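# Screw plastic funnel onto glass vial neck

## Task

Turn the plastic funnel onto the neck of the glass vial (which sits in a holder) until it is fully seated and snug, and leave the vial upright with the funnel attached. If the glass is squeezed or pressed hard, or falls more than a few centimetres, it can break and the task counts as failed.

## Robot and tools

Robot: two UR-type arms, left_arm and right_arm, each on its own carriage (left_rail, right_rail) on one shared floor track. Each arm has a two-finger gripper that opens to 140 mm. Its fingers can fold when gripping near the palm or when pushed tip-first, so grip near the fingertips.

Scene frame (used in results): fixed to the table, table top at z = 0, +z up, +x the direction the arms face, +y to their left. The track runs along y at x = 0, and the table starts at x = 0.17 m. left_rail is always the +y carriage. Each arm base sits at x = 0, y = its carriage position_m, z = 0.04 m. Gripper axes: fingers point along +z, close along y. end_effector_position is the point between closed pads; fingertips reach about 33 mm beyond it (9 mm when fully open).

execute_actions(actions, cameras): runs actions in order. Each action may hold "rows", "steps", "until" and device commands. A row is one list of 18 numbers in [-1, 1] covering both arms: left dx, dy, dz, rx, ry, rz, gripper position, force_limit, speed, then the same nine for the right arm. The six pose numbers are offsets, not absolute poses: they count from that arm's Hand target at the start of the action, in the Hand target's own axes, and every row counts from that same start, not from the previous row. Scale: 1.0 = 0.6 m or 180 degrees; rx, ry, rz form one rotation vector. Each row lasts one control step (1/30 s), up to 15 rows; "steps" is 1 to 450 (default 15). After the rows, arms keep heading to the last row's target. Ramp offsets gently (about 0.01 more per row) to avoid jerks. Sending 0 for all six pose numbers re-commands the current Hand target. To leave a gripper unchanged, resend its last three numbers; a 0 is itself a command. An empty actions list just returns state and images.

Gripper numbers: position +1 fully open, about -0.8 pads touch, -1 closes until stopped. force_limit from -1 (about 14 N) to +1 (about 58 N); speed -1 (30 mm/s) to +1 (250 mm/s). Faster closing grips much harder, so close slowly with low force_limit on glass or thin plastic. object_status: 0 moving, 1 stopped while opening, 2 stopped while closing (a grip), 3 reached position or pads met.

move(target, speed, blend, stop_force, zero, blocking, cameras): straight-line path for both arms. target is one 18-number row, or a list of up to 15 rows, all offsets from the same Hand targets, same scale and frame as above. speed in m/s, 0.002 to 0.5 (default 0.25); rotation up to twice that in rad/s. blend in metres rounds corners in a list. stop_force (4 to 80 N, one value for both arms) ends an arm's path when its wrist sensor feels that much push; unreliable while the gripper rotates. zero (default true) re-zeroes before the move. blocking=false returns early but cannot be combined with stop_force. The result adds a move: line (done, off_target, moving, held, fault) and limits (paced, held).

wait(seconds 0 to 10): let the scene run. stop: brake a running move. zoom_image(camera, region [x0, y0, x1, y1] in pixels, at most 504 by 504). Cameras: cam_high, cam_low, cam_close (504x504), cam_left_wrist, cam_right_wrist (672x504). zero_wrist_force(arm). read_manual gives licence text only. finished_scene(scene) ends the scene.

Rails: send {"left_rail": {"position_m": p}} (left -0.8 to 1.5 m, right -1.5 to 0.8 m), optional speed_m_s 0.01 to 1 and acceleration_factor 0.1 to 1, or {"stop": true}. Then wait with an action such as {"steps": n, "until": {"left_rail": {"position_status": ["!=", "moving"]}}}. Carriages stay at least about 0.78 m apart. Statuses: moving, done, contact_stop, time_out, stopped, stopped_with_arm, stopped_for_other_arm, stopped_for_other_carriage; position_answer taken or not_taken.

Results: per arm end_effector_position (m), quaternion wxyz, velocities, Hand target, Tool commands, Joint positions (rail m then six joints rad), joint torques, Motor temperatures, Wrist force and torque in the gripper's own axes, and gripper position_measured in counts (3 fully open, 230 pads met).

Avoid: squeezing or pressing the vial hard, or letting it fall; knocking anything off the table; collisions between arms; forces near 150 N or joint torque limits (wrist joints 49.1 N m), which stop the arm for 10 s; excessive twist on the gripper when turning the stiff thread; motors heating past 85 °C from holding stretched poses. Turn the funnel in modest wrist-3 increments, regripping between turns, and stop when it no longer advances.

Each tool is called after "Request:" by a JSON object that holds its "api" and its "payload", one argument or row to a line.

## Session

Request:
{"api": "execute_actions", "payload": {
  "actions": []
}}

Scene clock: 0.00 s.
left_arm: end_effector_position=(+0.3563, +0.4786, +0.5790) position_measured=3 object_status=3 end_effector_quat_wxyz=(+0.000, +0.000, +1.000, +0.000) | right_arm: end_effector_position=(+0.3563, -0.3214, +0.5790) position_measured=3 object_status=3 end_effector_quat_wxyz=(+0.000, +0.000, +1.000, +0.000)
Joint positions: left_arm=[0.4 -0.28 -2.157 1.821 -1.235 -1.571 -0.281] | right_arm=[-0.4 -0.28 -2.157 1.821 -1.235 -1.571 -0.281]
Joint velocities: within noise
Joint torques (N m): no reading
Motor temperatures (°C): left_arm=[32 34 35 36 38 37] | right_arm=[33 29 34 38 35 38]
Wrist force (N): no reading
Wrist torque (N m): no reading
Wrist force, peak (N): no reading
Hand target: left_arm +0.3563, +0.4786, +0.5790; +0.000, +0.000, +1.000, +0.000 | right_arm +0.3563, -0.3214, +0.5790; +0.000, +0.000, +1.000, +0.000
Tool commands: left_gripper/position=+1.0 left_gripper/force_limit=+1.0 left_gripper/speed=+1.0 right_gripper/position=+1.0 right_gripper/force_limit=+1.0 right_gripper/speed=+1.0
left_rail: position_m=0.400 position_status=done
right_rail: position_m=-0.400 position_status=done

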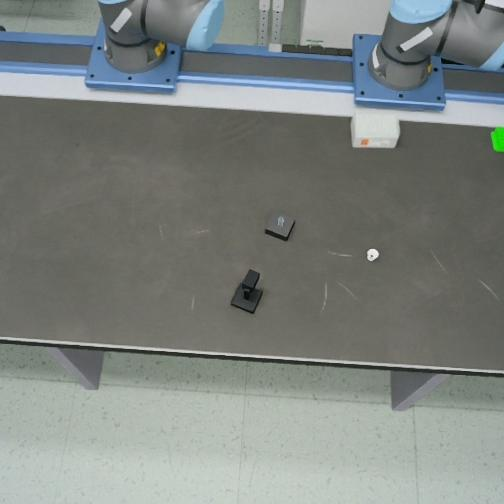

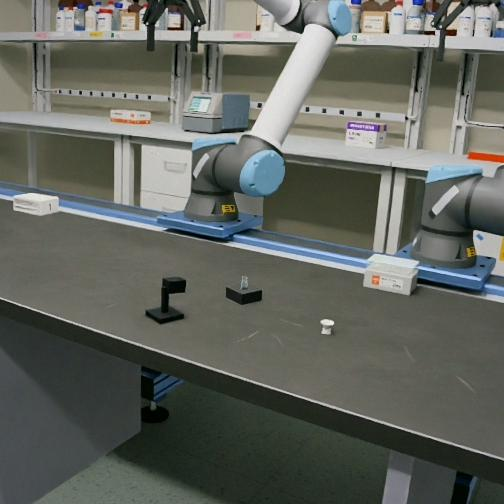

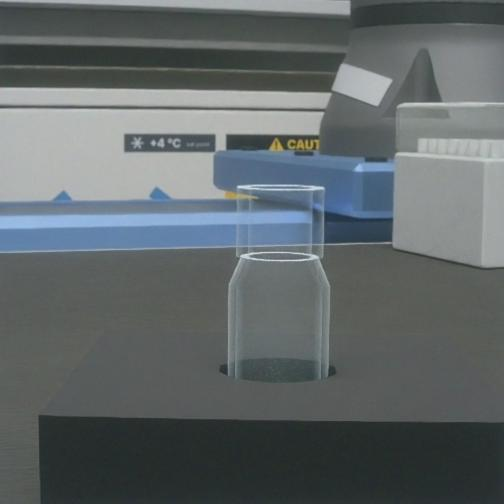

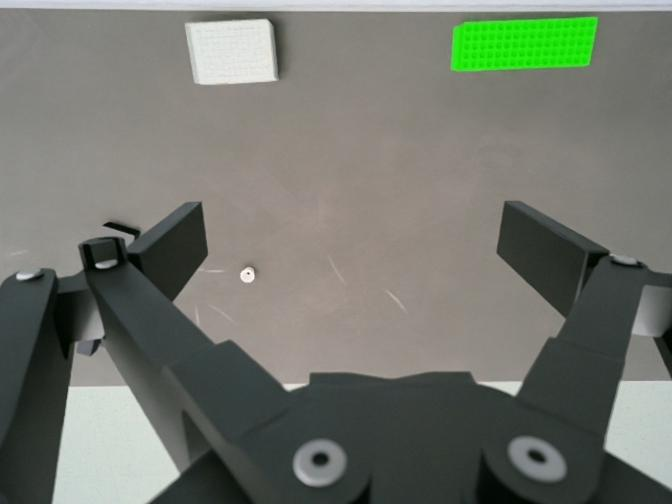

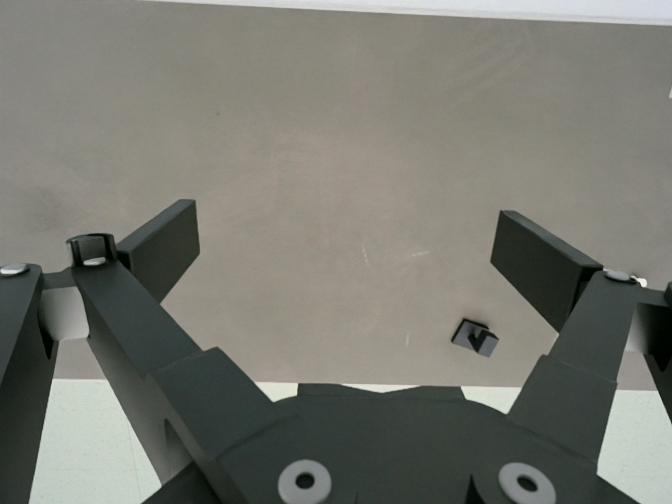

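Request:
{"api": "execute_actions", "payload": {
  "actions": [
    {"left_rail":{"position_m":0.87,"speed_m_s":0.4,"acceleration_factor":0.6},"steps":20},
    {"right_rail":{"position_m":-0.28,"speed_m_s":0.4,"acceleration_factor":0.6},"steps":200,"until":{"all":{"status":"ended"}}}
  ],
  "cameras": ["cam_high"]
}}

Request:
{"api": "zoom_image", "payload": {
  "camera": "cam_high",
  "region": [200, 180, 420, 330]
}}

Scene clock: 4.20 s.
left_arm: end_effector_position=(+0.3563, +0.9485, +0.5790) position_measured=3 object_status=3 end_effector_quat_wxyz=(+0.000, +0.000, +1.000, +0.000) end_effector_velocity=(+0.001, +0.001, +0.000) end_effector_angular_velocity=(+0.001, -0.001, +0.000) | right_arm: end_effector_position=(+0.3563, -0.2014, +0.5790) position_measured=3 object_status=3 end_effector_quat_wxyz=(+0.000, +0.000, +1.000, +0.000)
Joint positions: left_arm=[0.87 -0.28 -2.157 1.821 -1.235 -1.571 -0.281] | right_arm=[-0.28 -0.28 -2.157 1.821 -1.235 -1.571 -0.281]
Joint velocities: left_arm=[0.001 0 0 0 -0.001 0.001 0] | right_arm=[within noise]
Joint torques (N m): left_arm=[0.13 -0.02 -42.29 -4.35 -0.38 -0.28] | right_arm=[-3.57 2.58 -43.01 -4.12 0.44 -0.07]
Motor temperatures (°C): left_arm=[32 34 35 36 38 37] | right_arm=[33 29 34 38 35 38]
Wrist force (N): left_arm=[-0.4 0.6 -0.2] | right_arm=[0.1 0.3 0.0]
Wrist torque (N m): left_arm=[0.12 0.09 0.00] | right_arm=[0.09 -0.04 0.01]
Wrist force, peak (N): left_arm=[-0.3 1.5 -0.2] | right_arm=[0.1 -1.3 -0.5]
Hand target: left_arm +0.3563, +0.9485, +0.5790; +0.000, +0.000, +1.000, +0.000 | right_arm +0.3563, -0.2014, +0.5790; +0.000, +0.000, +1.000, +0.000
Tool commands: left_gripper/position=+1.0 left_gripper/force_limit=+1.0 left_gripper/speed=+1.0 right_gripper/position=+1.0 right_gripper/force_limit=+1.0 right_gripper/speed=+1.0
left_rail: position_m=0.870 speed_m_s=0.40 position_status=done
right_rail: position_m=-0.280 speed_m_s=0.40 position_status=done
Images, in order (width x height): cam_high 504x504.

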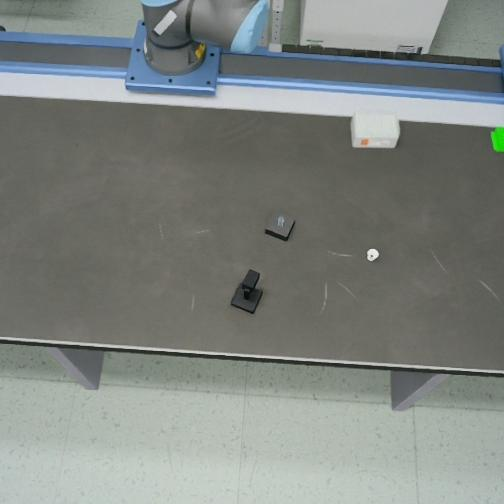

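Scaled by 2.291 from the camera's 504x504 image, which has a finer 720x720 frame.

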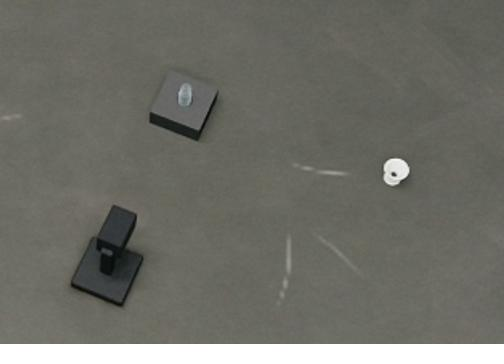

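Request:
{"api": "move", "payload": {
  "target": [0,0,0,0,0,0,1,1,1,-0.517,0.883,0.3,0,0,0,1,1,1],
  "speed": 0.35,
  "cameras": ["cam_right_wrist"]
}}

Scene clock: 7.23 s.
left_arm: end_effector_position=(+0.3563, +0.9486, +0.5790) position_measured=3 object_status=3 end_effector_quat_wxyz=(+0.000, +0.000, +1.000, +0.000) | right_arm: end_effector_position=(+0.6665, +0.3283, +0.3990) position_measured=3 object_status=3 end_effector_quat_wxyz=(+0.000, +0.000, +1.000, +0.000)
Joint positions: left_arm=[0.87 -0.28 -2.157 1.821 -1.235 -1.571 -0.28] | right_arm=[-0.28 0.546 -1.243 1.35 -1.678 -1.571 0.546]
Joint velocities: within noise
Joint torques (N m): left_arm=[-0.65 5.6 -41.75 -3.82 -0.36 -0.31] | right_arm=[7.65 -74.61 -53.44 -1.56 -2.59 2.38]
Motor temperatures (°C): left_arm=[32 34 35 36 38 37] | right_arm=[33 29 34 38 35 38]
Wrist force (N): left_arm=[-0.1 -0.2 -0.2] | right_arm=[0.0 0.2 -0.2]
Wrist torque (N m): left_arm=[-0.03 0.04 0.00] | right_arm=[0.00 -0.05 0.00]
Wrist force, peak (N): left_arm=[-0.2 0.9 -0.4] | right_arm=[1.6 -2.6 -1.7]
Hand target: left_arm +0.3563, +0.9486, +0.5790; +0.000, +0.000, +1.000, +0.000 | right_arm +0.6666, +0.3284, +0.3990; +0.000, +0.000, +1.000, +0.000
Off the commanded pose: left_arm 0.000 m, 0 deg | right_arm 0.000 m, 0 deg.
left_rail: position_m=0.870 speed_m_s=0.40 position_status=done
right_rail: position_m=-0.280 speed_m_s=0.40 position_status=done
move: done
Images, in order (width x height): cam_right_wrist 672x504.

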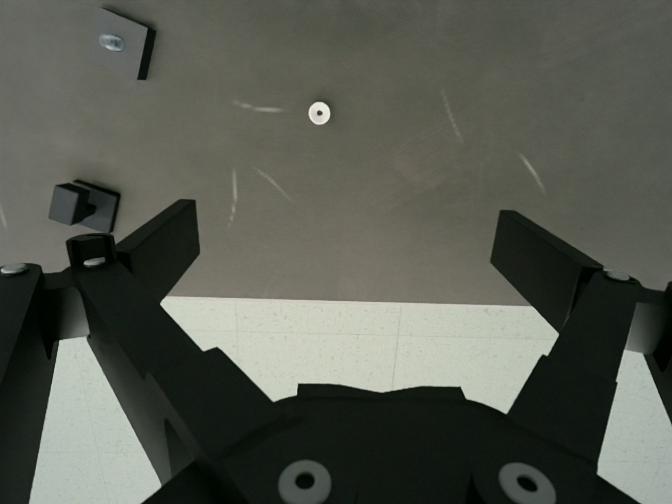

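Request:
{"api": "move", "payload": {
  "target": [0,0,0,0,0,0,1,1,1,0.0183,-0.036,0.37,0,0,0,-0.1,0.5,0],
  "speed": 0.25,
  "cameras": ["cam_right_wrist"]
}}

Request:
{"api": "zoom_image", "payload": {
  "camera": "cam_right_wrist",
  "region": [270, 100, 430, 260]
}}

Scene clock: 10.00 s.
left_arm: end_effector_position=(+0.3563, +0.9486, +0.5790) position_measured=3 object_status=3 end_effector_quat_wxyz=(+0.000, +0.000, +1.000, +0.000) | right_arm: end_effector_position=(+0.6556, +0.3068, +0.1771) position_measured=141 object_status=3 end_effector_quat_wxyz=(+0.000, +0.000, +1.000, +0.000)
Joint positions: left_arm=[0.87 -0.28 -2.157 1.821 -1.235 -1.571 -0.281] | right_arm=[-0.28 0.531 -1.173 1.66 -2.059 -1.571 0.531]
Joint velocities: within noise
Joint torques (N m): left_arm=[-0.05 4.1 -40.27 -3.46 -0.46 -0.85] | right_arm=[-12.36 -74.16 -34.66 -7.9 3.01 -2.67]
Motor temperatures (°C): left_arm=[32 34 35 36 38 37] | right_arm=[33 29 34 38 35 38]
Wrist force (N): left_arm=[0.2 0.5 -0.3] | right_arm=[0.4 0.3 0.0]
Wrist torque (N m): left_arm=[0.11 -0.05 0.00] | right_arm=[0.04 -0.10 -0.01]
Wrist force, peak (N): left_arm=[0.2 0.8 -0.2] | right_arm=[0.4 0.7 -3.0]
Hand target: left_arm +0.3563, +0.9486, +0.5790; +0.000, +0.000, +1.000, +0.000 | right_arm +0.6556, +0.3068, +0.1770; +0.000, +0.000, +1.000, +0.000
Off the commanded pose: left_arm 0.000 m, 0 deg | right_arm 0.000 m, 0 deg.
left_rail: position_m=0.870 speed_m_s=0.40 position_status=done
right_rail: position_m=-0.280 speed_m_s=0.40 position_status=done
move: done
Images, in order (width x height): cam_right_wrist 672x504.

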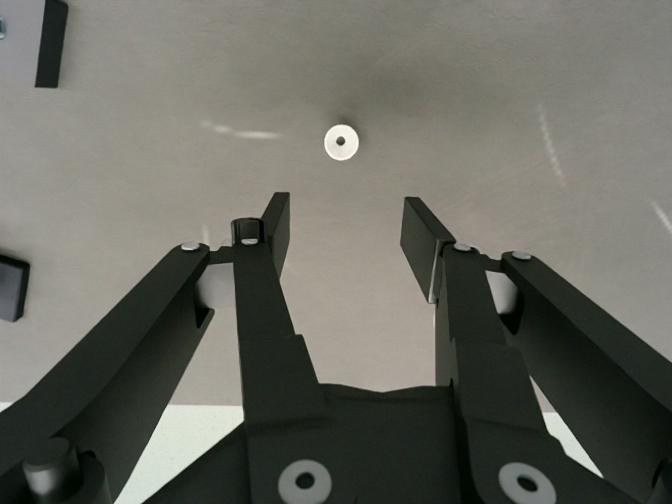

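Scaled by 3.150 from the camera's 672x504 image, which has a finer 960x720 frame.

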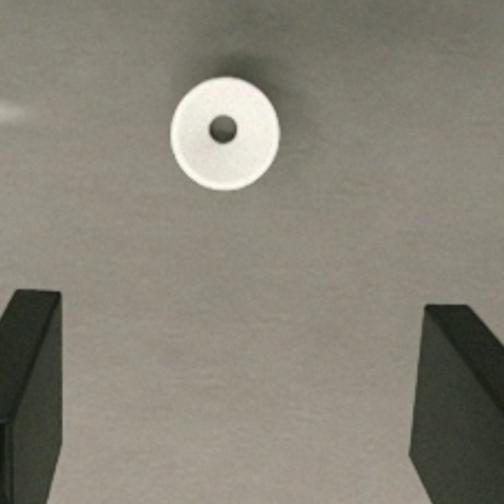

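Request:
{"api": "move", "payload": {
  "target": [0,0,0,0,0,0,1,1,1,0.036,0.003,0.145,0,0,0,-0.1,0.5,0],
  "speed": 0.2,
  "cameras": ["cam_right_wrist"]
}}

Request:
{"api": "zoom_image", "payload": {
  "camera": "cam_right_wrist",
  "region": [270, 120, 430, 280]
}}

Scene clock: 12.33 s.
left_arm: end_effector_position=(+0.3563, +0.9486, +0.5790) position_measured=3 object_status=3 end_effector_quat_wxyz=(+0.000, +0.000, +1.000, +0.000) | right_arm: end_effector_position=(+0.6340, +0.3085, +0.0901) position_measured=141 object_status=3 end_effector_quat_wxyz=(+0.000, +0.000, +1.000, +0.000)
Joint positions: left_arm=[0.87 -0.28 -2.157 1.821 -1.235 -1.571 -0.28] | right_arm=[-0.28 0.546 -1.117 1.756 -2.21 -1.571 0.546]
Joint velocities: within noise
Joint torques (N m): left_arm=[1.66 8.04 -37.96 -3.67 -0.38 -0.42] | right_arm=[8.34 -76.67 -31.77 -8.1 2.09 2.46]
Motor temperatures (°C): left_arm=[32 34 35 36 38 37] | right_arm=[33 29 34 38 35 38]
Wrist force (N): left_arm=[-0.1 0.4 0.2] | right_arm=[0.1 0.1 0.0]
Wrist torque (N m): left_arm=[0.08 0.02 0.00] | right_arm=[0.02 -0.03 -0.02]
Wrist force, peak (N): left_arm=[0.1 1.1 -0.5] | right_arm=[-0.9 -0.5 -2.7]
Hand target: left_arm +0.3563, +0.9486, +0.5790; +0.000, +0.000, +1.000, +0.000 | right_arm +0.6340, +0.3085, +0.0900; +0.000, +0.000, +1.000, +0.000
Off the commanded pose: left_arm 0.000 m, 0 deg | right_arm 0.000 m, 0 deg.
left_rail: position_m=0.870 speed_m_s=0.40 position_status=done
right_rail: position_m=-0.280 speed_m_s=0.40 position_status=done
move: done
Images, in order (width x height): cam_right_wrist 672x504.

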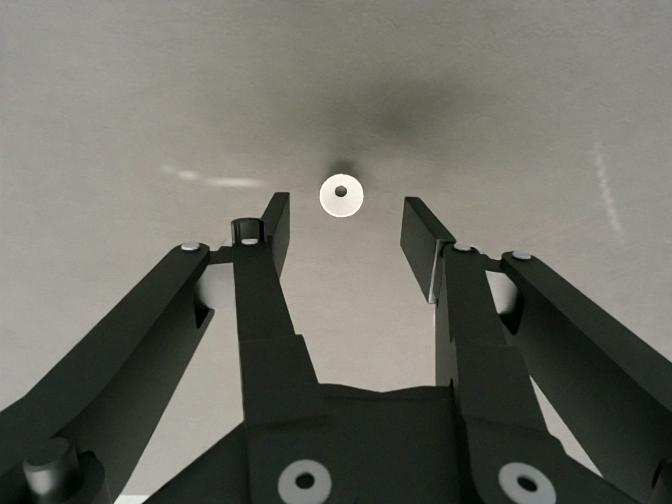

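Scaled by 3.150 from the camera's 672x504 image, which has a finer 960x720 frame.

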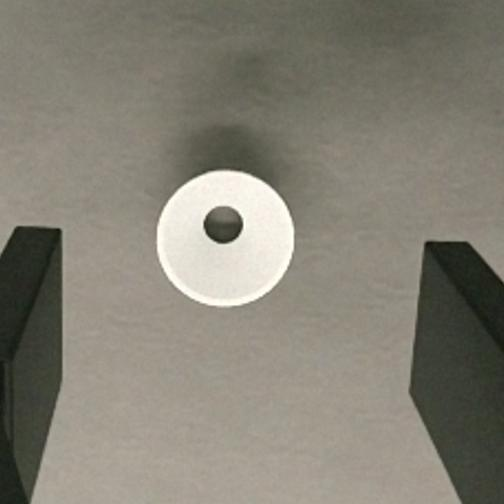

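Request:
{"api": "move", "payload": {
  "target": [0,0,0,0,0,0,1,1,1,0.004,-0.0015,0.0757,0,0,0,-0.1,0.5,0],
  "speed": 0.08,
  "cameras": ["cam_right_wrist"]
}}

Request:
{"api": "zoom_image", "payload": {
  "camera": "cam_right_wrist",
  "region": [270, 140, 430, 300]
}}

Scene clock: 14.37 s.
left_arm: end_effector_position=(+0.3563, +0.9486, +0.5790) position_measured=3 object_status=3 end_effector_quat_wxyz=(+0.000, +0.000, +1.000, +0.000) | right_arm: end_effector_position=(+0.6316, +0.3076, +0.0447) position_measured=141 object_status=3 end_effector_quat_wxyz=(+0.000, +0.000, +1.000, +0.000)
Joint positions: left_arm=[0.87 -0.28 -2.157 1.821 -1.235 -1.571 -0.28] | right_arm=[-0.28 0.546 -1.073 1.786 -2.284 -1.571 0.546]
Joint velocities: within noise
Joint torques (N m): left_arm=[-1.59 8.64 -37.62 -3.39 -0.36 -0.76] | right_arm=[5.83 -77.54 -28.85 -7.74 1.26 2.43]
Motor temperatures (°C): left_arm=[32 34 35 36 38 37] | right_arm=[33 29 34 38 35 38]
Wrist force (N): left_arm=[0.2 0.4 -0.3] | right_arm=[-0.1 0.3 -0.2]
Wrist torque (N m): left_arm=[0.10 -0.04 0.00] | right_arm=[0.05 0.00 -0.01]
Wrist force, peak (N): left_arm=[-0.4 0.8 -0.2] | right_arm=[-0.3 0.4 -1.6]
Hand target: left_arm +0.3563, +0.9486, +0.5790; +0.000, +0.000, +1.000, +0.000 | right_arm +0.6316, +0.3076, +0.0446; +0.000, +0.000, +1.000, +0.000
Off the commanded pose: left_arm 0.000 m, 0 deg | right_arm 0.000 m, 0 deg.
left_rail: position_m=0.870 speed_m_s=0.40 position_status=done
right_rail: position_m=-0.280 speed_m_s=0.40 position_status=done
move: done
Images, in order (width x height): cam_right_wrist 672x504.

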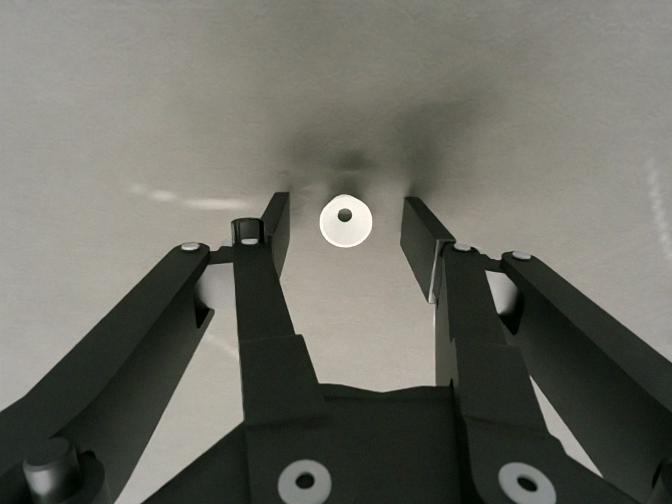

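Scaled by 3.150 from the camera's 672x504 image, which has a finer 960x720 frame.

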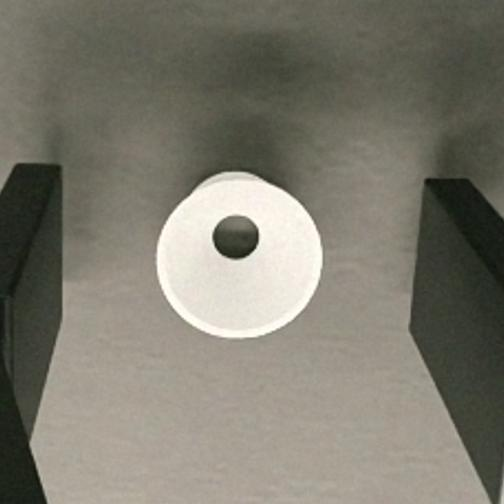

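Request:
{"api": "execute_actions", "payload": {
  "actions": [
    {"rows":[[0,0,0,0,0,0,1,1,1,0.0028,0,0,0,0,0,-0.1,0.5,-1]],"steps":20},
    {"rows":[[0,0,0,0,0,0,1,1,1,0,0,0,0,0,0,-1,0.5,-1]],"steps":90}
  ],
  "cameras": ["cam_right_wrist"]
}}

Request:
{"api": "move", "payload": {
  "target": [0,0,0,0,0,0,1,1,1,0,0,-0.23,0,0,0,-1,0.5,-1],
  "speed": 0.1,
  "cameras": ["cam_right_wrist","cam_low"]
}}

Request:
{"api": "zoom_image", "payload": {
  "camera": "cam_right_wrist",
  "region": [270, 140, 430, 300]
}}

Scene clock: 19.13 s.
left_arm: end_effector_position=(+0.3563, +0.9486, +0.5790) position_measured=3 object_status=3 end_effector_quat_wxyz=(+0.000, +0.000, +1.000, +0.000) | right_arm: end_effector_position=(+0.6299, +0.3076, +0.0446) position_measured=198 object_status=2 end_effector_quat_wxyz=(+0.000, +0.000, +1.000, +0.000)
Joint positions: left_arm=[0.87 -0.28 -2.157 1.821 -1.235 -1.571 -0.28] | right_arm=[-0.28 0.547 -1.074 1.788 -2.285 -1.571 0.547]
Joint velocities: within noise
Joint torques (N m): left_arm=[-0.29 10.7 -36.96 -3.7 -0.51 -0.29] | right_arm=[4.57 -83.46 -35.6 -5.59 0.33 2.44]
Motor temperatures (°C): left_arm=[32 34 35 36 38 37] | right_arm=[33 29 34 38 35 38]
Wrist force (N): left_arm=[0.0 0.5 0.0] | right_arm=[0.8 0.3 -6.1]
Wrist torque (N m): left_arm=[0.12 0.00 0.00] | right_arm=[0.16 -0.10 -0.01]
Wrist force, peak (N): left_arm=[0.1 1.0 -0.4] | right_arm=[1.1 -0.2 -6.9]
Hand target: left_arm +0.3563, +0.9486, +0.5790; +0.000, +0.000, +1.000, +0.000 | right_arm +0.6299, +0.3076, +0.0446; +0.000, +0.000, +1.000, +0.000
Off the commanded pose: left_arm 0.000 m, 0 deg | right_arm 0.000 m, 0 deg.
left_rail: position_m=0.870 speed_m_s=0.40 position_status=done
right_rail: position_m=-0.280 speed_m_s=0.40 position_status=done
Images, in order (width x height): cam_right_wrist 672x504.

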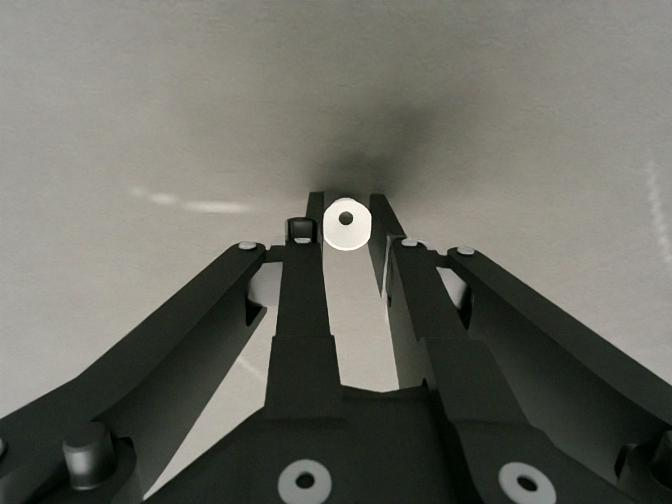

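Scene clock: 20.97 s.
left_arm: end_effector_position=(+0.3563, +0.9486, +0.5790) position_measured=3 object_status=3 end_effector_quat_wxyz=(+0.000, +0.000, +1.000, +0.000) | right_arm: end_effector_position=(+0.6299, +0.3077, +0.1825) position_measured=198 object_status=2 end_effector_quat_wxyz=(+0.000, +0.000, +1.000, +0.000)
Joint positions: left_arm=[0.87 -0.28 -2.157 1.821 -1.235 -1.571 -0.281] | right_arm=[-0.28 0.547 -1.204 1.695 -2.062 -1.571 0.547]
Joint velocities: within noise
Joint torques (N m): left_arm=[0.63 10.43 -38.65 -3.36 -0.38 -0.87] | right_arm=[2.02 -99.35 -47.66 -1.1 1.88 1.7]
Motor temperatures (°C): left_arm=[32 34 35 36 38 37] | right_arm=[33 29 34 38 35 38]
Wrist force (N): left_arm=[0.1 0.7 -0.4] | right_arm=[-0.2 0.5 0.1]
Wrist torque (N m): left_arm=[0.16 -0.02 0.00] | right_arm=[0.09 0.04 0.00]
Wrist force, peak (N): left_arm=[-0.2 0.7 -0.4] | right_arm=[0.8 0.2 -6.3]
Hand target: left_arm +0.3563, +0.9486, +0.5790; +0.000, +0.000, +1.000, +0.000 | right_arm +0.6299, +0.3077, +0.1826; +0.000, +0.000, +1.000, +0.000
Off the commanded pose: left_arm 0.000 m, 0 deg | right_arm 0.000 m, 0 deg.
left_rail: position_m=0.870 speed_m_s=0.40 position_status=done
right_rail: position_m=-0.280 speed_m_s=0.40 position_status=done
move: done
Images, in order (width x height): cam_low 504x504, cam_right_wrist 672x504.

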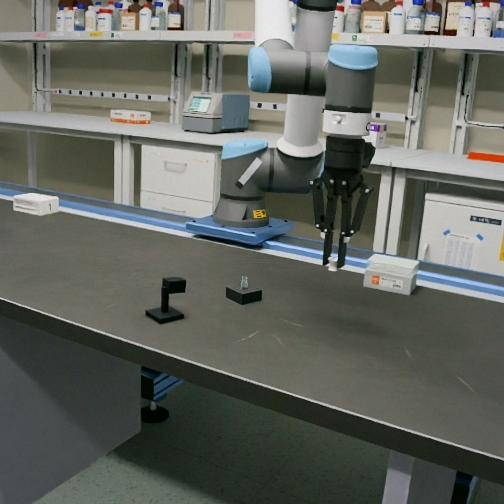

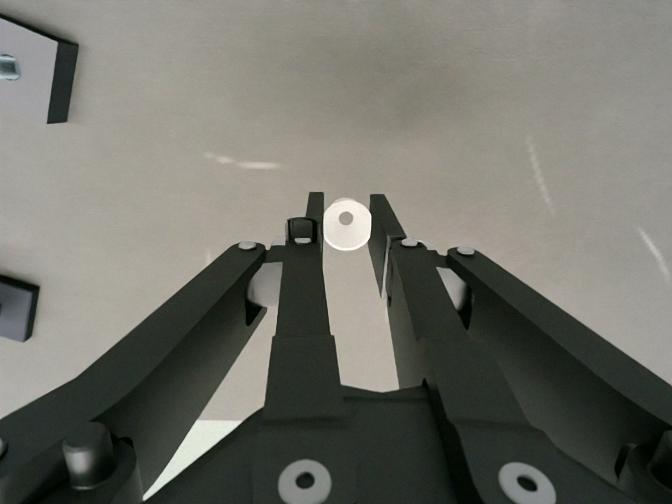

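Scaled by 3.150 from the camera's 672x504 image, which has a finer 960x720 frame.

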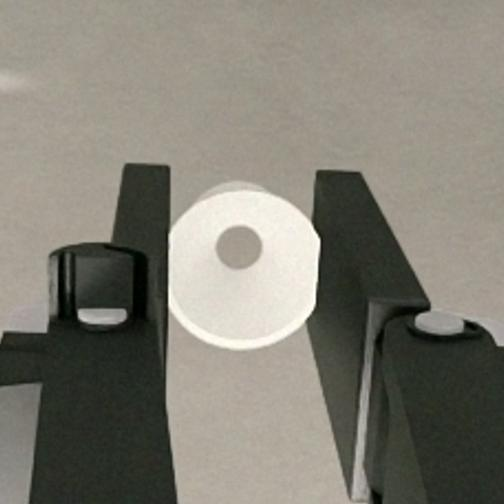

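Request:
{"api": "move", "payload": {
  "target": [0,0,0,0,0,0,1,1,1,0.15,-0.479,-0.09,0,0,0,-1,0.5,-1],
  "speed": 0.2,
  "cameras": ["cam_right_wrist","cam_high"]
}}

Request:
{"api": "zoom_image", "payload": {
  "camera": "cam_right_wrist",
  "region": [270, 100, 430, 260]
}}

Scene clock: 24.37 s.
left_arm: end_effector_position=(+0.3563, +0.9486, +0.5790) position_measured=3 object_status=3 end_effector_quat_wxyz=(+0.000, +0.000, +1.000, +0.000) | right_arm: end_effector_position=(+0.5399, +0.0204, +0.2366) position_measured=198 object_status=2 end_effector_quat_wxyz=(+0.000, +0.000, +1.000, +0.000)
Joint positions: left_arm=[0.87 -0.28 -2.157 1.821 -1.235 -1.571 -0.28] | right_arm=[-0.28 0.222 -1.634 2.096 -2.033 -1.571 0.222]
Joint velocities: within noise
Joint torques (N m): left_arm=[-0.01 12.83 -37.52 -3.81 -0.28 -0.1] | right_arm=[-10.06 -56.71 -35.67 -1.36 3.09 -2.14]
Motor temperatures (°C): left_arm=[32 34 35 36 38 37] | right_arm=[33 29 34 38 35 38]
Wrist force (N): left_arm=[0.0 0.3 -0.8] | right_arm=[0.2 0.2 -0.3]
Wrist torque (N m): left_arm=[0.06 0.00 0.00] | right_arm=[0.01 0.00 0.00]
Wrist force, peak (N): left_arm=[0.7 0.9 -0.3] | right_arm=[1.2 -2.3 -0.7]
Hand target: left_arm +0.3563, +0.9486, +0.5790; +0.000, +0.000, +1.000, +0.000 | right_arm +0.5399, +0.0203, +0.2366; +0.000, +0.000, +1.000, +0.000
Off the commanded pose: left_arm 0.000 m, 0 deg | right_arm 0.000 m, 0 deg.
left_rail: position_m=0.870 speed_m_s=0.40 position_status=done
right_rail: position_m=-0.280 speed_m_s=0.40 position_status=done
move: done
Images, in order (width x height): cam_high 504x504, cam_right_wrist 672x504.

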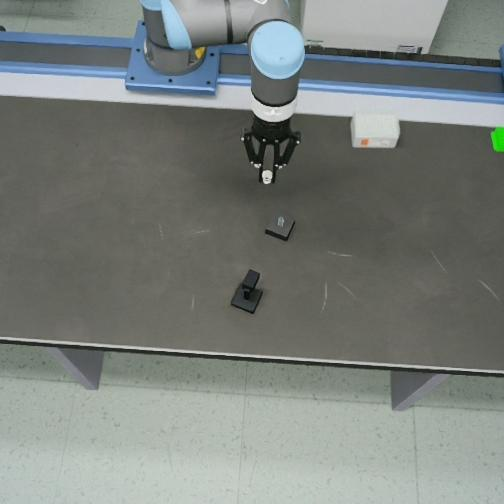

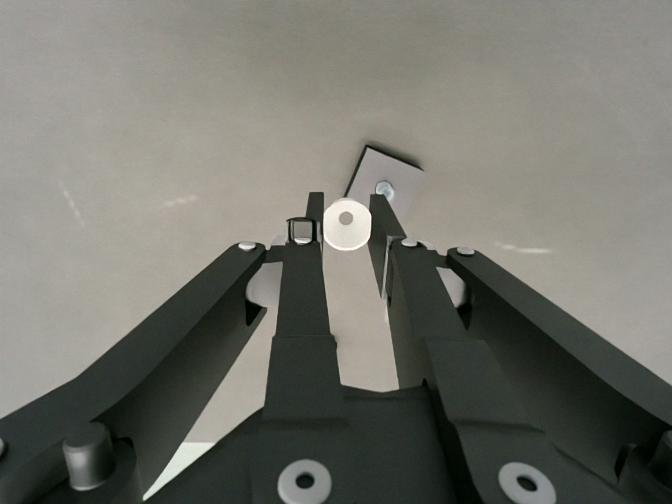

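Scaled by 3.150 from the camera's 672x504 image, which has a finer 960x720 frame.

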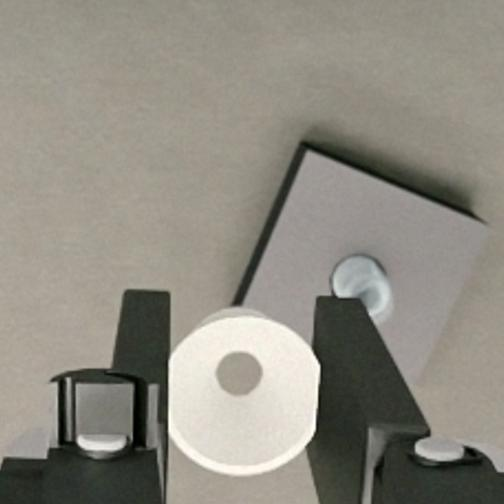

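Request:
{"api": "move", "payload": {
  "target": [0,0,0,0,0,0,1,1,1,-0.055,0.081,0.128,0,0,0,-1,0.5,-1],
  "speed": 0.15,
  "cameras": ["cam_right_wrist","cam_close"]
}}

Request:
{"api": "zoom_image", "payload": {
  "camera": "cam_right_wrist",
  "region": [270, 100, 430, 260]
}}

Scene clock: 26.80 s.
left_arm: end_effector_position=(+0.3563, +0.9486, +0.5790) position_measured=3 object_status=3 end_effector_quat_wxyz=(+0.000, +0.000, +1.000, +0.000) | right_arm: end_effector_position=(+0.5729, +0.0689, +0.1598) position_measured=198 object_status=2 end_effector_quat_wxyz=(+0.000, +0.000, +1.000, +0.000)
Joint positions: left_arm=[0.87 -0.28 -2.157 1.821 -1.235 -1.571 -0.28] | right_arm=[-0.28 0.284 -1.471 2.086 -2.186 -1.571 0.284]
Joint velocities: within noise
Joint torques (N m): left_arm=[0.32 11.33 -36.79 -3.26 -0.54 -0.57] | right_arm=[5.16 -44.3 -45.42 -8.07 -1.47 2.61]
Motor temperatures (°C): left_arm=[32 34 35 36 38 37] | right_arm=[33 29 34 38 35 38]
Wrist force (N): left_arm=[-0.1 0.2 -0.3] | right_arm=[-0.1 0.6 -0.2]
Wrist torque (N m): left_arm=[0.04 0.02 0.00] | right_arm=[0.11 0.03 0.02]
Wrist force, peak (N): left_arm=[0.0 0.8 -0.5] | right_arm=[-0.4 1.2 1.8]
Hand target: left_arm +0.3563, +0.9486, +0.5790; +0.000, +0.000, +1.000, +0.000 | right_arm +0.5729, +0.0689, +0.1598; +0.000, +0.000, +1.000, +0.000
Off the commanded pose: left_arm 0.000 m, 0 deg | right_arm 0.000 m, 0 deg.
left_rail: position_m=0.870 speed_m_s=0.40 position_status=done
right_rail: position_m=-0.280 speed_m_s=0.40 position_status=done
move: done
Images, in order (width x height): cam_close 504x504, cam_right_wrist 672x504.

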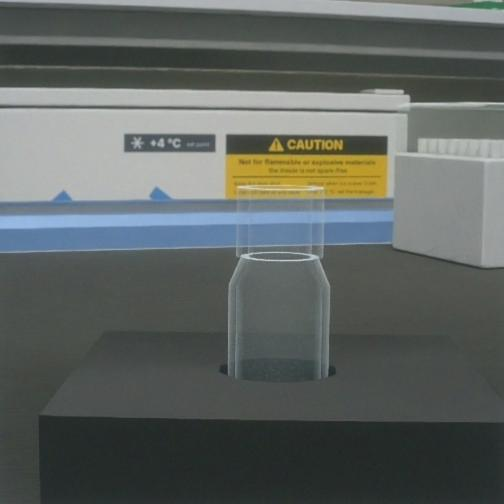

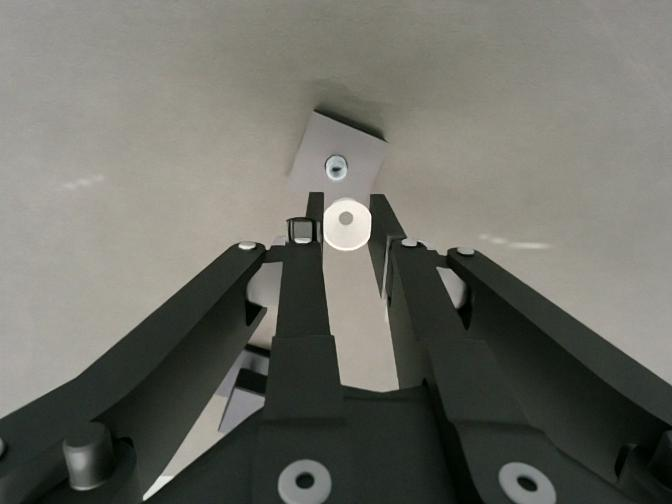

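Scaled by 3.150 from the camera's 672x504 image, which has a finer 960x720 frame.

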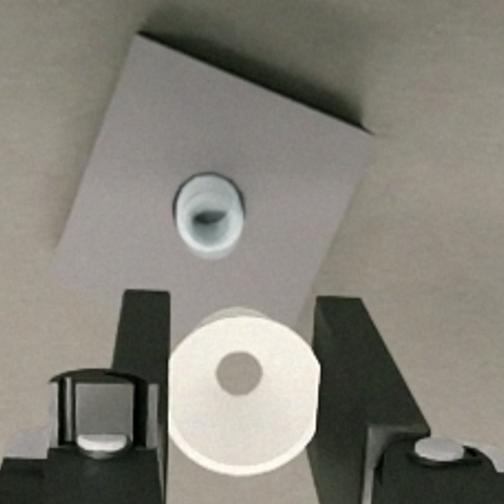

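Request:
{"api": "move", "payload": {
  "target": [0,0,0,0,0,0,1,1,1,0.0173,-0.0057,0.083,0,0,0,-1,0.5,-1],
  "speed": 0.08,
  "stop_force": 6,
  "cameras": ["cam_right_wrist","cam_close"]
}}

Request:
{"api": "zoom_image", "payload": {
  "camera": "cam_right_wrist",
  "region": [300, 160, 390, 260]
}}

Scene clock: 29.30 s.
left_arm: end_effector_position=(+0.3563, +0.9486, +0.5790) position_measured=3 object_status=3 end_effector_quat_wxyz=(+0.000, +0.000, +1.000, +0.000) | right_arm: end_effector_position=(+0.5625, +0.0654, +0.1100) position_measured=198 object_status=2 end_effector_quat_wxyz=(+0.000, +0.000, +1.000, +0.000)
Joint positions: left_arm=[0.87 -0.28 -2.157 1.821 -1.235 -1.571 -0.281] | right_arm=[-0.28 0.284 -1.428 2.148 -2.29 -1.571 0.284]
Joint velocities: within noise
Joint torques (N m): left_arm=[-0.34 14.55 -37.15 -3.6 -0.26 -0.3] | right_arm=[-13.08 -46.03 -30.97 -7.75 -0.83 -2.52]
Motor temperatures (°C): left_arm=[32 34 35 36 38 37] | right_arm=[33 29 34 38 35 38]
Wrist force (N): left_arm=[0.3 0.1 -0.3] | right_arm=[0.1 0.0 0.1]
Wrist torque (N m): left_arm=[0.03 -0.07 0.00] | right_arm=[-0.02 -0.02 0.02]
Wrist force, peak (N): left_arm=[0.2 0.8 -0.3] | right_arm=[-0.3 0.5 -1.8]
Hand target: left_arm +0.3563, +0.9486, +0.5790; +0.000, +0.000, +1.000, +0.000 | right_arm +0.5625, +0.0654, +0.1100; +0.000, +0.000, +1.000, +0.000
Off the commanded pose: left_arm 0.000 m, 0 deg | right_arm 0.000 m, 0 deg.
left_rail: position_m=0.870 speed_m_s=0.40 position_status=done
right_rail: position_m=-0.280 speed_m_s=0.40 position_status=done
move: done
Images, in order (width x height): cam_close 504x504, cam_right_wrist 672x504.

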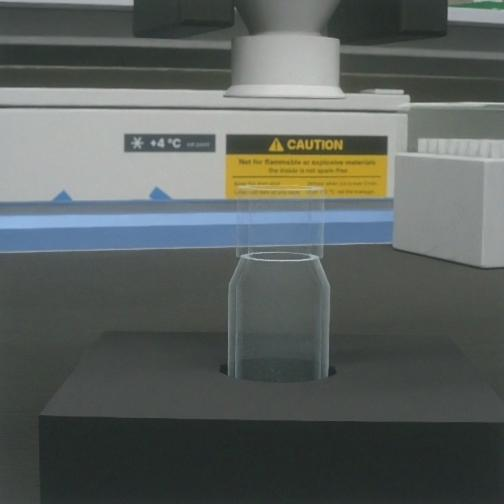

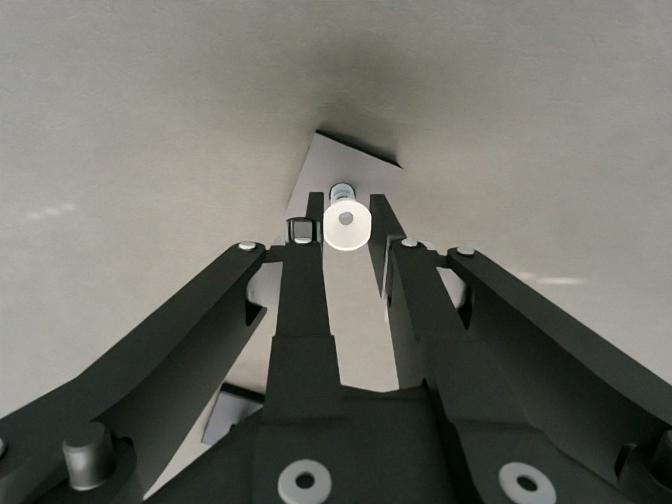

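Scaled by 5.040 from the camera's 672x504 image, which has a finer 960x720 frame.

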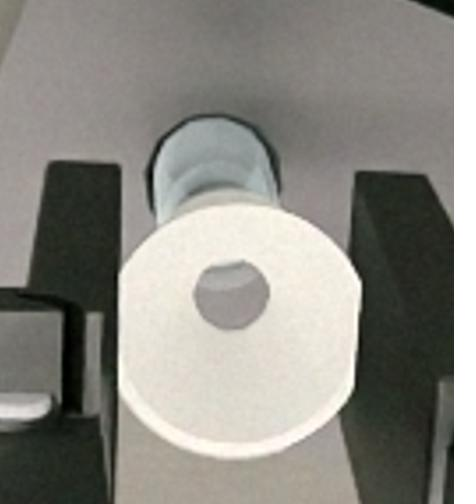

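Request:
{"api": "move", "payload": {
  "target": [0,0,0,0,0,0,1,1,1,0,-0.001,0.025,0,0,0,-1,0.5,-1],
  "speed": 0.015,
  "stop_force": 4,
  "cameras": ["cam_close","cam_right_wrist"]
}}

Request:
{"api": "zoom_image", "payload": {
  "camera": "cam_close",
  "region": [200, 150, 400, 350]
}}

Request:
{"api": "zoom_image", "payload": {
  "camera": "cam_right_wrist",
  "region": [260, 140, 430, 310]
}}

Scene clock: 34.73 s.
left_arm: end_effector_position=(+0.3563, +0.9486, +0.5790) position_measured=3 object_status=3 end_effector_quat_wxyz=(+0.000, +0.000, +1.000, +0.000) | right_arm: end_effector_position=(+0.5625, +0.0648, +0.0950) position_measured=198 object_status=2 end_effector_quat_wxyz=(+0.000, +0.000, +1.000, +0.000)
Joint positions: left_arm=[0.87 -0.28 -2.157 1.821 -1.235 -1.571 -0.281] | right_arm=[-0.28 0.283 -1.409 2.16 -2.322 -1.571 0.283]
Joint velocities: within noise
Joint torques (N m): left_arm=[0.15 15.54 -37.36 -3.43 -0.9 -0.57] | right_arm=[-11.92 -45.89 -30.1 -7.76 1.24 -2.61]
Motor temperatures (°C): left_arm=[32 34 35 36 38 37] | right_arm=[33 29 34 38 35 38]
Wrist force (N): left_arm=[0.4 0.3 -0.6] | right_arm=[-0.2 0.0 -0.2]
Wrist torque (N m): left_arm=[0.07 -0.09 0.00] | right_arm=[-0.04 0.04 0.01]
Wrist force, peak (N): left_arm=[-0.5 0.9 -0.4] | right_arm=[-0.8 -0.5 -0.8]
Hand target: left_arm +0.3563, +0.9486, +0.5790; +0.000, +0.000, +1.000, +0.000 | right_arm +0.5625, +0.0648, +0.0950; +0.000, +0.000, +1.000, +0.000
Off the commanded pose: left_arm 0.000 m, 0 deg | right_arm 0.000 m, 0 deg.
left_rail: position_m=0.870 speed_m_s=0.40 position_status=done
right_rail: position_m=-0.280 speed_m_s=0.40 position_status=done
move: done
Images, in order (width x height): cam_close 504x504, cam_right_wrist 672x504.

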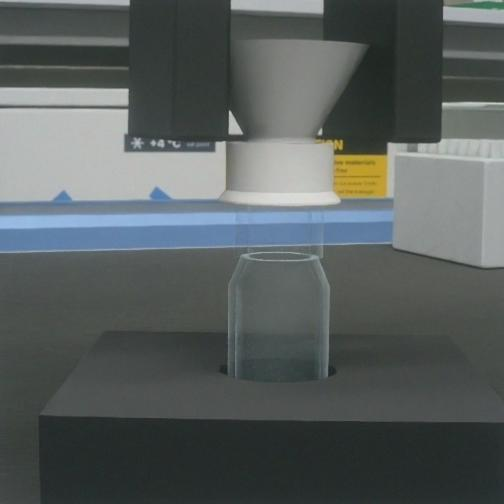

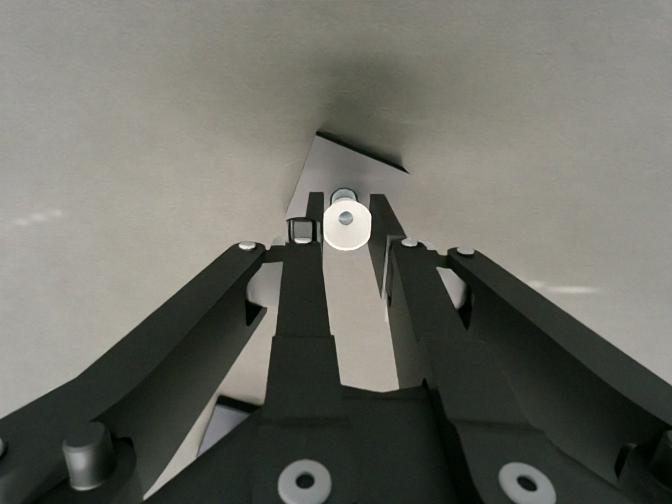

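Scaled by 2.520 from the camera's 504x504 image, which has a finer 720x720 frame.

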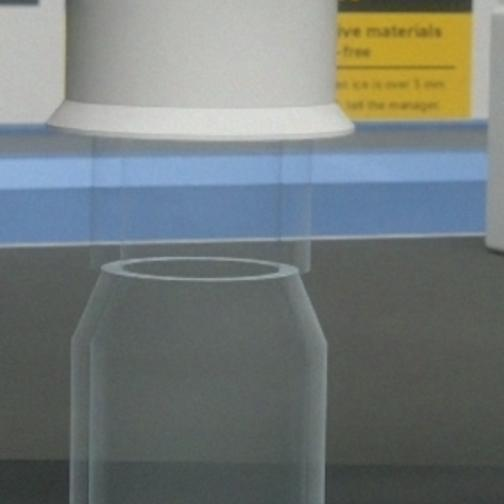

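Scaled by 2.965 from the camera's 672x504 image, which has a finer 960x720 frame.

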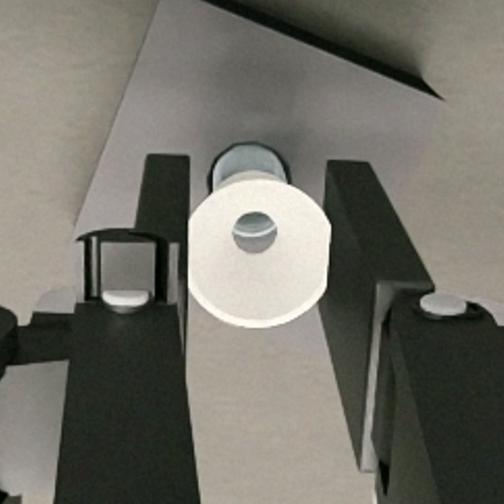

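Request:
{"api": "move", "payload": {
  "target": [0,0,0,0,0,0,1,1,1,0,0,0.015,0,0,0,-1,0.5,-1],
  "speed": 0.01,
  "stop_force": 4,
  "cameras": ["cam_close","cam_right_wrist"]
}}

Request:
{"api": "zoom_image", "payload": {
  "camera": "cam_close",
  "region": [200, 150, 400, 350]
}}

Request:
{"api": "zoom_image", "payload": {
  "camera": "cam_right_wrist",
  "region": [320, 180, 380, 250]
}}

Scene clock: 36.97 s.
left_arm: end_effector_position=(+0.3563, +0.9486, +0.5790) position_measured=3 object_status=3 end_effector_quat_wxyz=(+0.000, +0.000, +1.000, +0.000) | right_arm: end_effector_position=(+0.5626, +0.0648, +0.0922) position_measured=198 object_status=2 end_effector_quat_wxyz=(+0.000, +0.000, +1.000, +0.000)
Joint positions: left_arm=[0.87 -0.28 -2.157 1.821 -1.235 -1.571 -0.281] | right_arm=[-0.28 0.283 -1.405 2.162 -2.327 -1.571 0.283]
Joint velocities: within noise
Joint torques (N m): left_arm=[-0.15 15.78 -36.94 -3.7 -0.58 -0.42] | right_arm=[-8.21 -69.59 -39.3 -1.59 1.22 -2.7]
Motor temperatures (°C): left_arm=[32 34 35 36 38 37] | right_arm=[33 29 34 38 35 38]
Wrist force (N): left_arm=[0.1 0.0 -0.2] | right_arm=[-0.5 -1.0 -4.2]
Wrist torque (N m): left_arm=[0.01 -0.03 0.00] | right_arm=[-0.05 0.14 0.00]
Wrist force, peak (N): left_arm=[0.3 1.0 -0.2] | right_arm=[-0.2 -1.1 -7.3]
Hand target: left_arm +0.3563, +0.9486, +0.5790; +0.000, +0.000, +1.000, +0.000 | right_arm +0.5626, +0.0648, +0.0922; +0.000, +0.000, +1.000, +0.000 (not the last commanded pose)
Off the commanded pose: left_arm 0.000 m, 0 deg | right_arm 0.006 m, 0 deg.
left_rail: position_m=0.870 speed_m_s=0.40 position_status=done
right_rail: position_m=-0.280 speed_m_s=0.40 position_status=done
move: contact (right_arm)
Images, in order (width x height): cam_close 504x504, cam_right_wrist 672x504.

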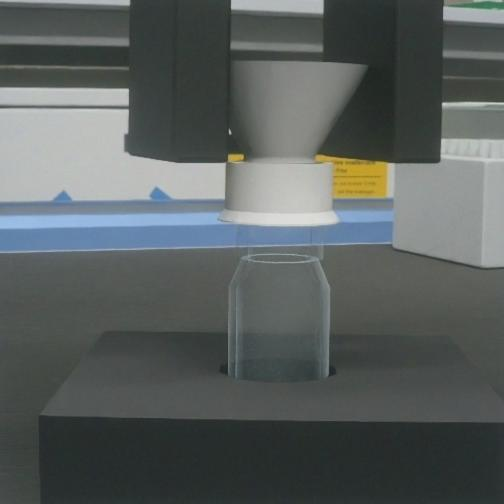

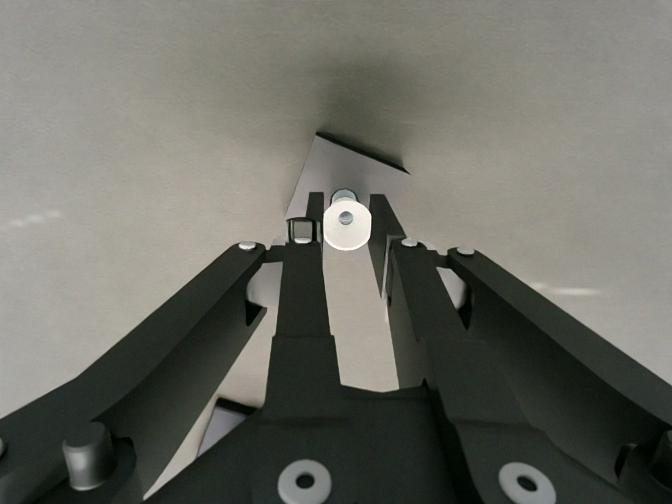

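Scaled by 2.520 from the camera's 504x504 image, which has a finer 720x720 frame.

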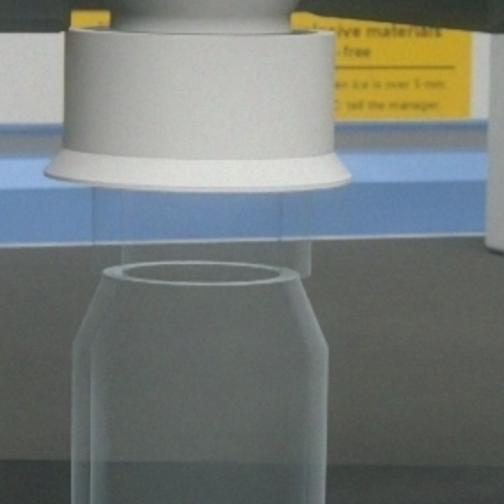

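Scaled by 7.200 from the camera's 672x504 image, which has a finer 960x720 frame.

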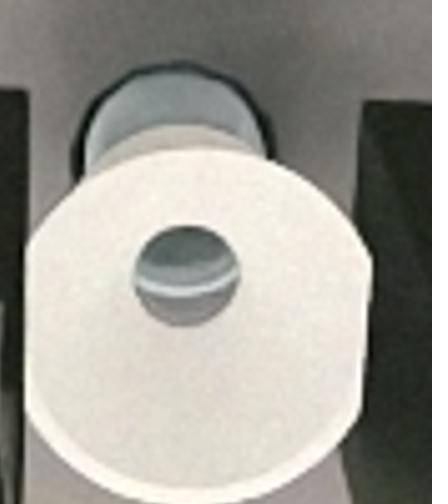

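Request:
{"api": "move", "payload": {
  "target": [0,0,0,0,0,0,1,1,1,0,0,0.0005,0,0,-0.9,-1,0.5,-1],
  "speed": 0.5,
  "cameras": []
}}

Request:
{"api": "move", "payload": {
  "target": [0,0,0,0,0,0,1,1,1,0,0,0.0005,0,0,-0.9,-1,0.5,-1],
  "speed": 0.5,
  "cameras": ["cam_close"]
}}

Scene clock: 41.10 s.
left_arm: end_effector_position=(+0.3563, +0.9486, +0.5790) position_measured=3 object_status=3 end_effector_quat_wxyz=(+0.000, +0.000, +1.000, +0.000) | right_arm: end_effector_position=(+0.5625, +0.0648, +0.0918) position_measured=198 object_status=2 end_effector_quat_wxyz=(+0.000, +0.988, -0.156, +0.000)
Joint positions: left_arm=[0.87 -0.28 -2.157 1.821 -1.235 -1.571 -0.28] | right_arm=[-0.28 0.283 -1.405 2.162 -2.328 -1.571 -2.544]
Joint velocities: within noise
Joint torques (N m): left_arm=[0.5 16.92 -37.18 -3.31 -0.73 -0.64] | right_arm=[-13.73 -68.78 -27.44 -1.21 3.48 -2.77]
Motor temperatures (°C): left_arm=[32 34 35 36 38 37] | right_arm=[33 29 34 38 35 38]
Wrist force (N): left_arm=[0.4 0.5 -0.2] | right_arm=[-0.2 0.3 -5.5]
Wrist torque (N m): left_arm=[0.11 -0.10 0.00] | right_arm=[-0.13 0.02 0.02]
Wrist force, peak (N): left_arm=[-0.6 0.9 -0.2] | right_arm=[-0.1 0.7 -6.3]
Hand target: left_arm +0.3563, +0.9486, +0.5790; +0.000, +0.000, +1.000, +0.000 | right_arm +0.5626, +0.0648, +0.0919; +0.000, +0.988, -0.156, +0.000
Off the commanded pose: left_arm 0.000 m, 0 deg | right_arm 0.000 m, 0 deg.
left_rail: position_m=0.870 speed_m_s=0.40 position_status=done
right_rail: position_m=-0.280 speed_m_s=0.40 position_status=done
move: done
No camera images: "cameras" was empty.

Scene clock: 44.63 s.
left_arm: end_effector_position=(+0.3563, +0.9486, +0.5790) position_measured=3 object_status=3 end_effector_quat_wxyz=(+0.000, +0.000, +1.000, +0.000) | right_arm: end_effector_position=(+0.5625, +0.0648, +0.0915) position_measured=198 object_status=2 end_effector_quat_wxyz=(+0.000, +0.309, +0.951, +0.000)
Joint positions: left_arm=[0.87 -0.28 -2.157 1.821 -1.235 -1.571 -0.281] | right_arm=[-0.28 0.283 -1.405 2.162 -2.329 -1.571 -5.372]
Joint velocities: within noise
Joint torques (N m): left_arm=[1.06 12.97 -37.35 -3.68 -0.46 -0.47] | right_arm=[-12.44 -66.59 -25.19 -0.45 3.67 -2.39]
Motor temperatures (°C): left_arm=[32 34 35 36 38 37] | right_arm=[33 29 34 38 35 38]
Wrist force (N): left_arm=[0.2 0.3 0.0] | right_arm=[-0.4 -1.2 -9.5]
Wrist torque (N m): left_arm=[0.05 -0.05 0.00] | right_arm=[-0.08 0.05 0.01]
Wrist force, peak (N): left_arm=[0.0 0.6 -0.7] | right_arm=[0.1 -0.4 -10.5]
Hand target: left_arm +0.3563, +0.9486, +0.5790; +0.000, +0.000, +1.000, +0.000 | right_arm +0.5626, +0.0648, +0.0916; +0.000, +0.309, +0.951, +0.000
Off the commanded pose: left_arm 0.000 m, 0 deg | right_arm 0.000 m, 0 deg.
left_rail: position_m=0.870 speed_m_s=0.40 position_status=done
right_rail: position_m=-0.280 speed_m_s=0.40 position_status=done
move: done
Images, in order (width x height): cam_close 504x504.

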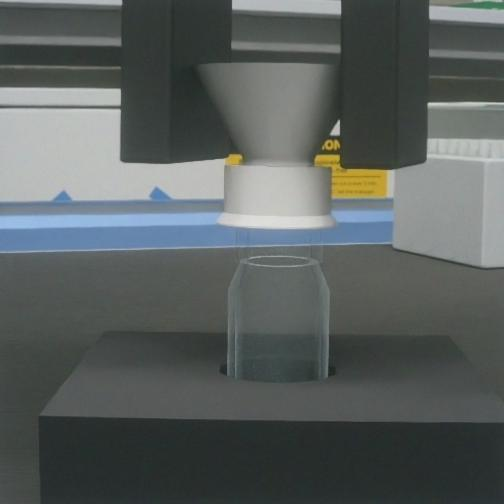

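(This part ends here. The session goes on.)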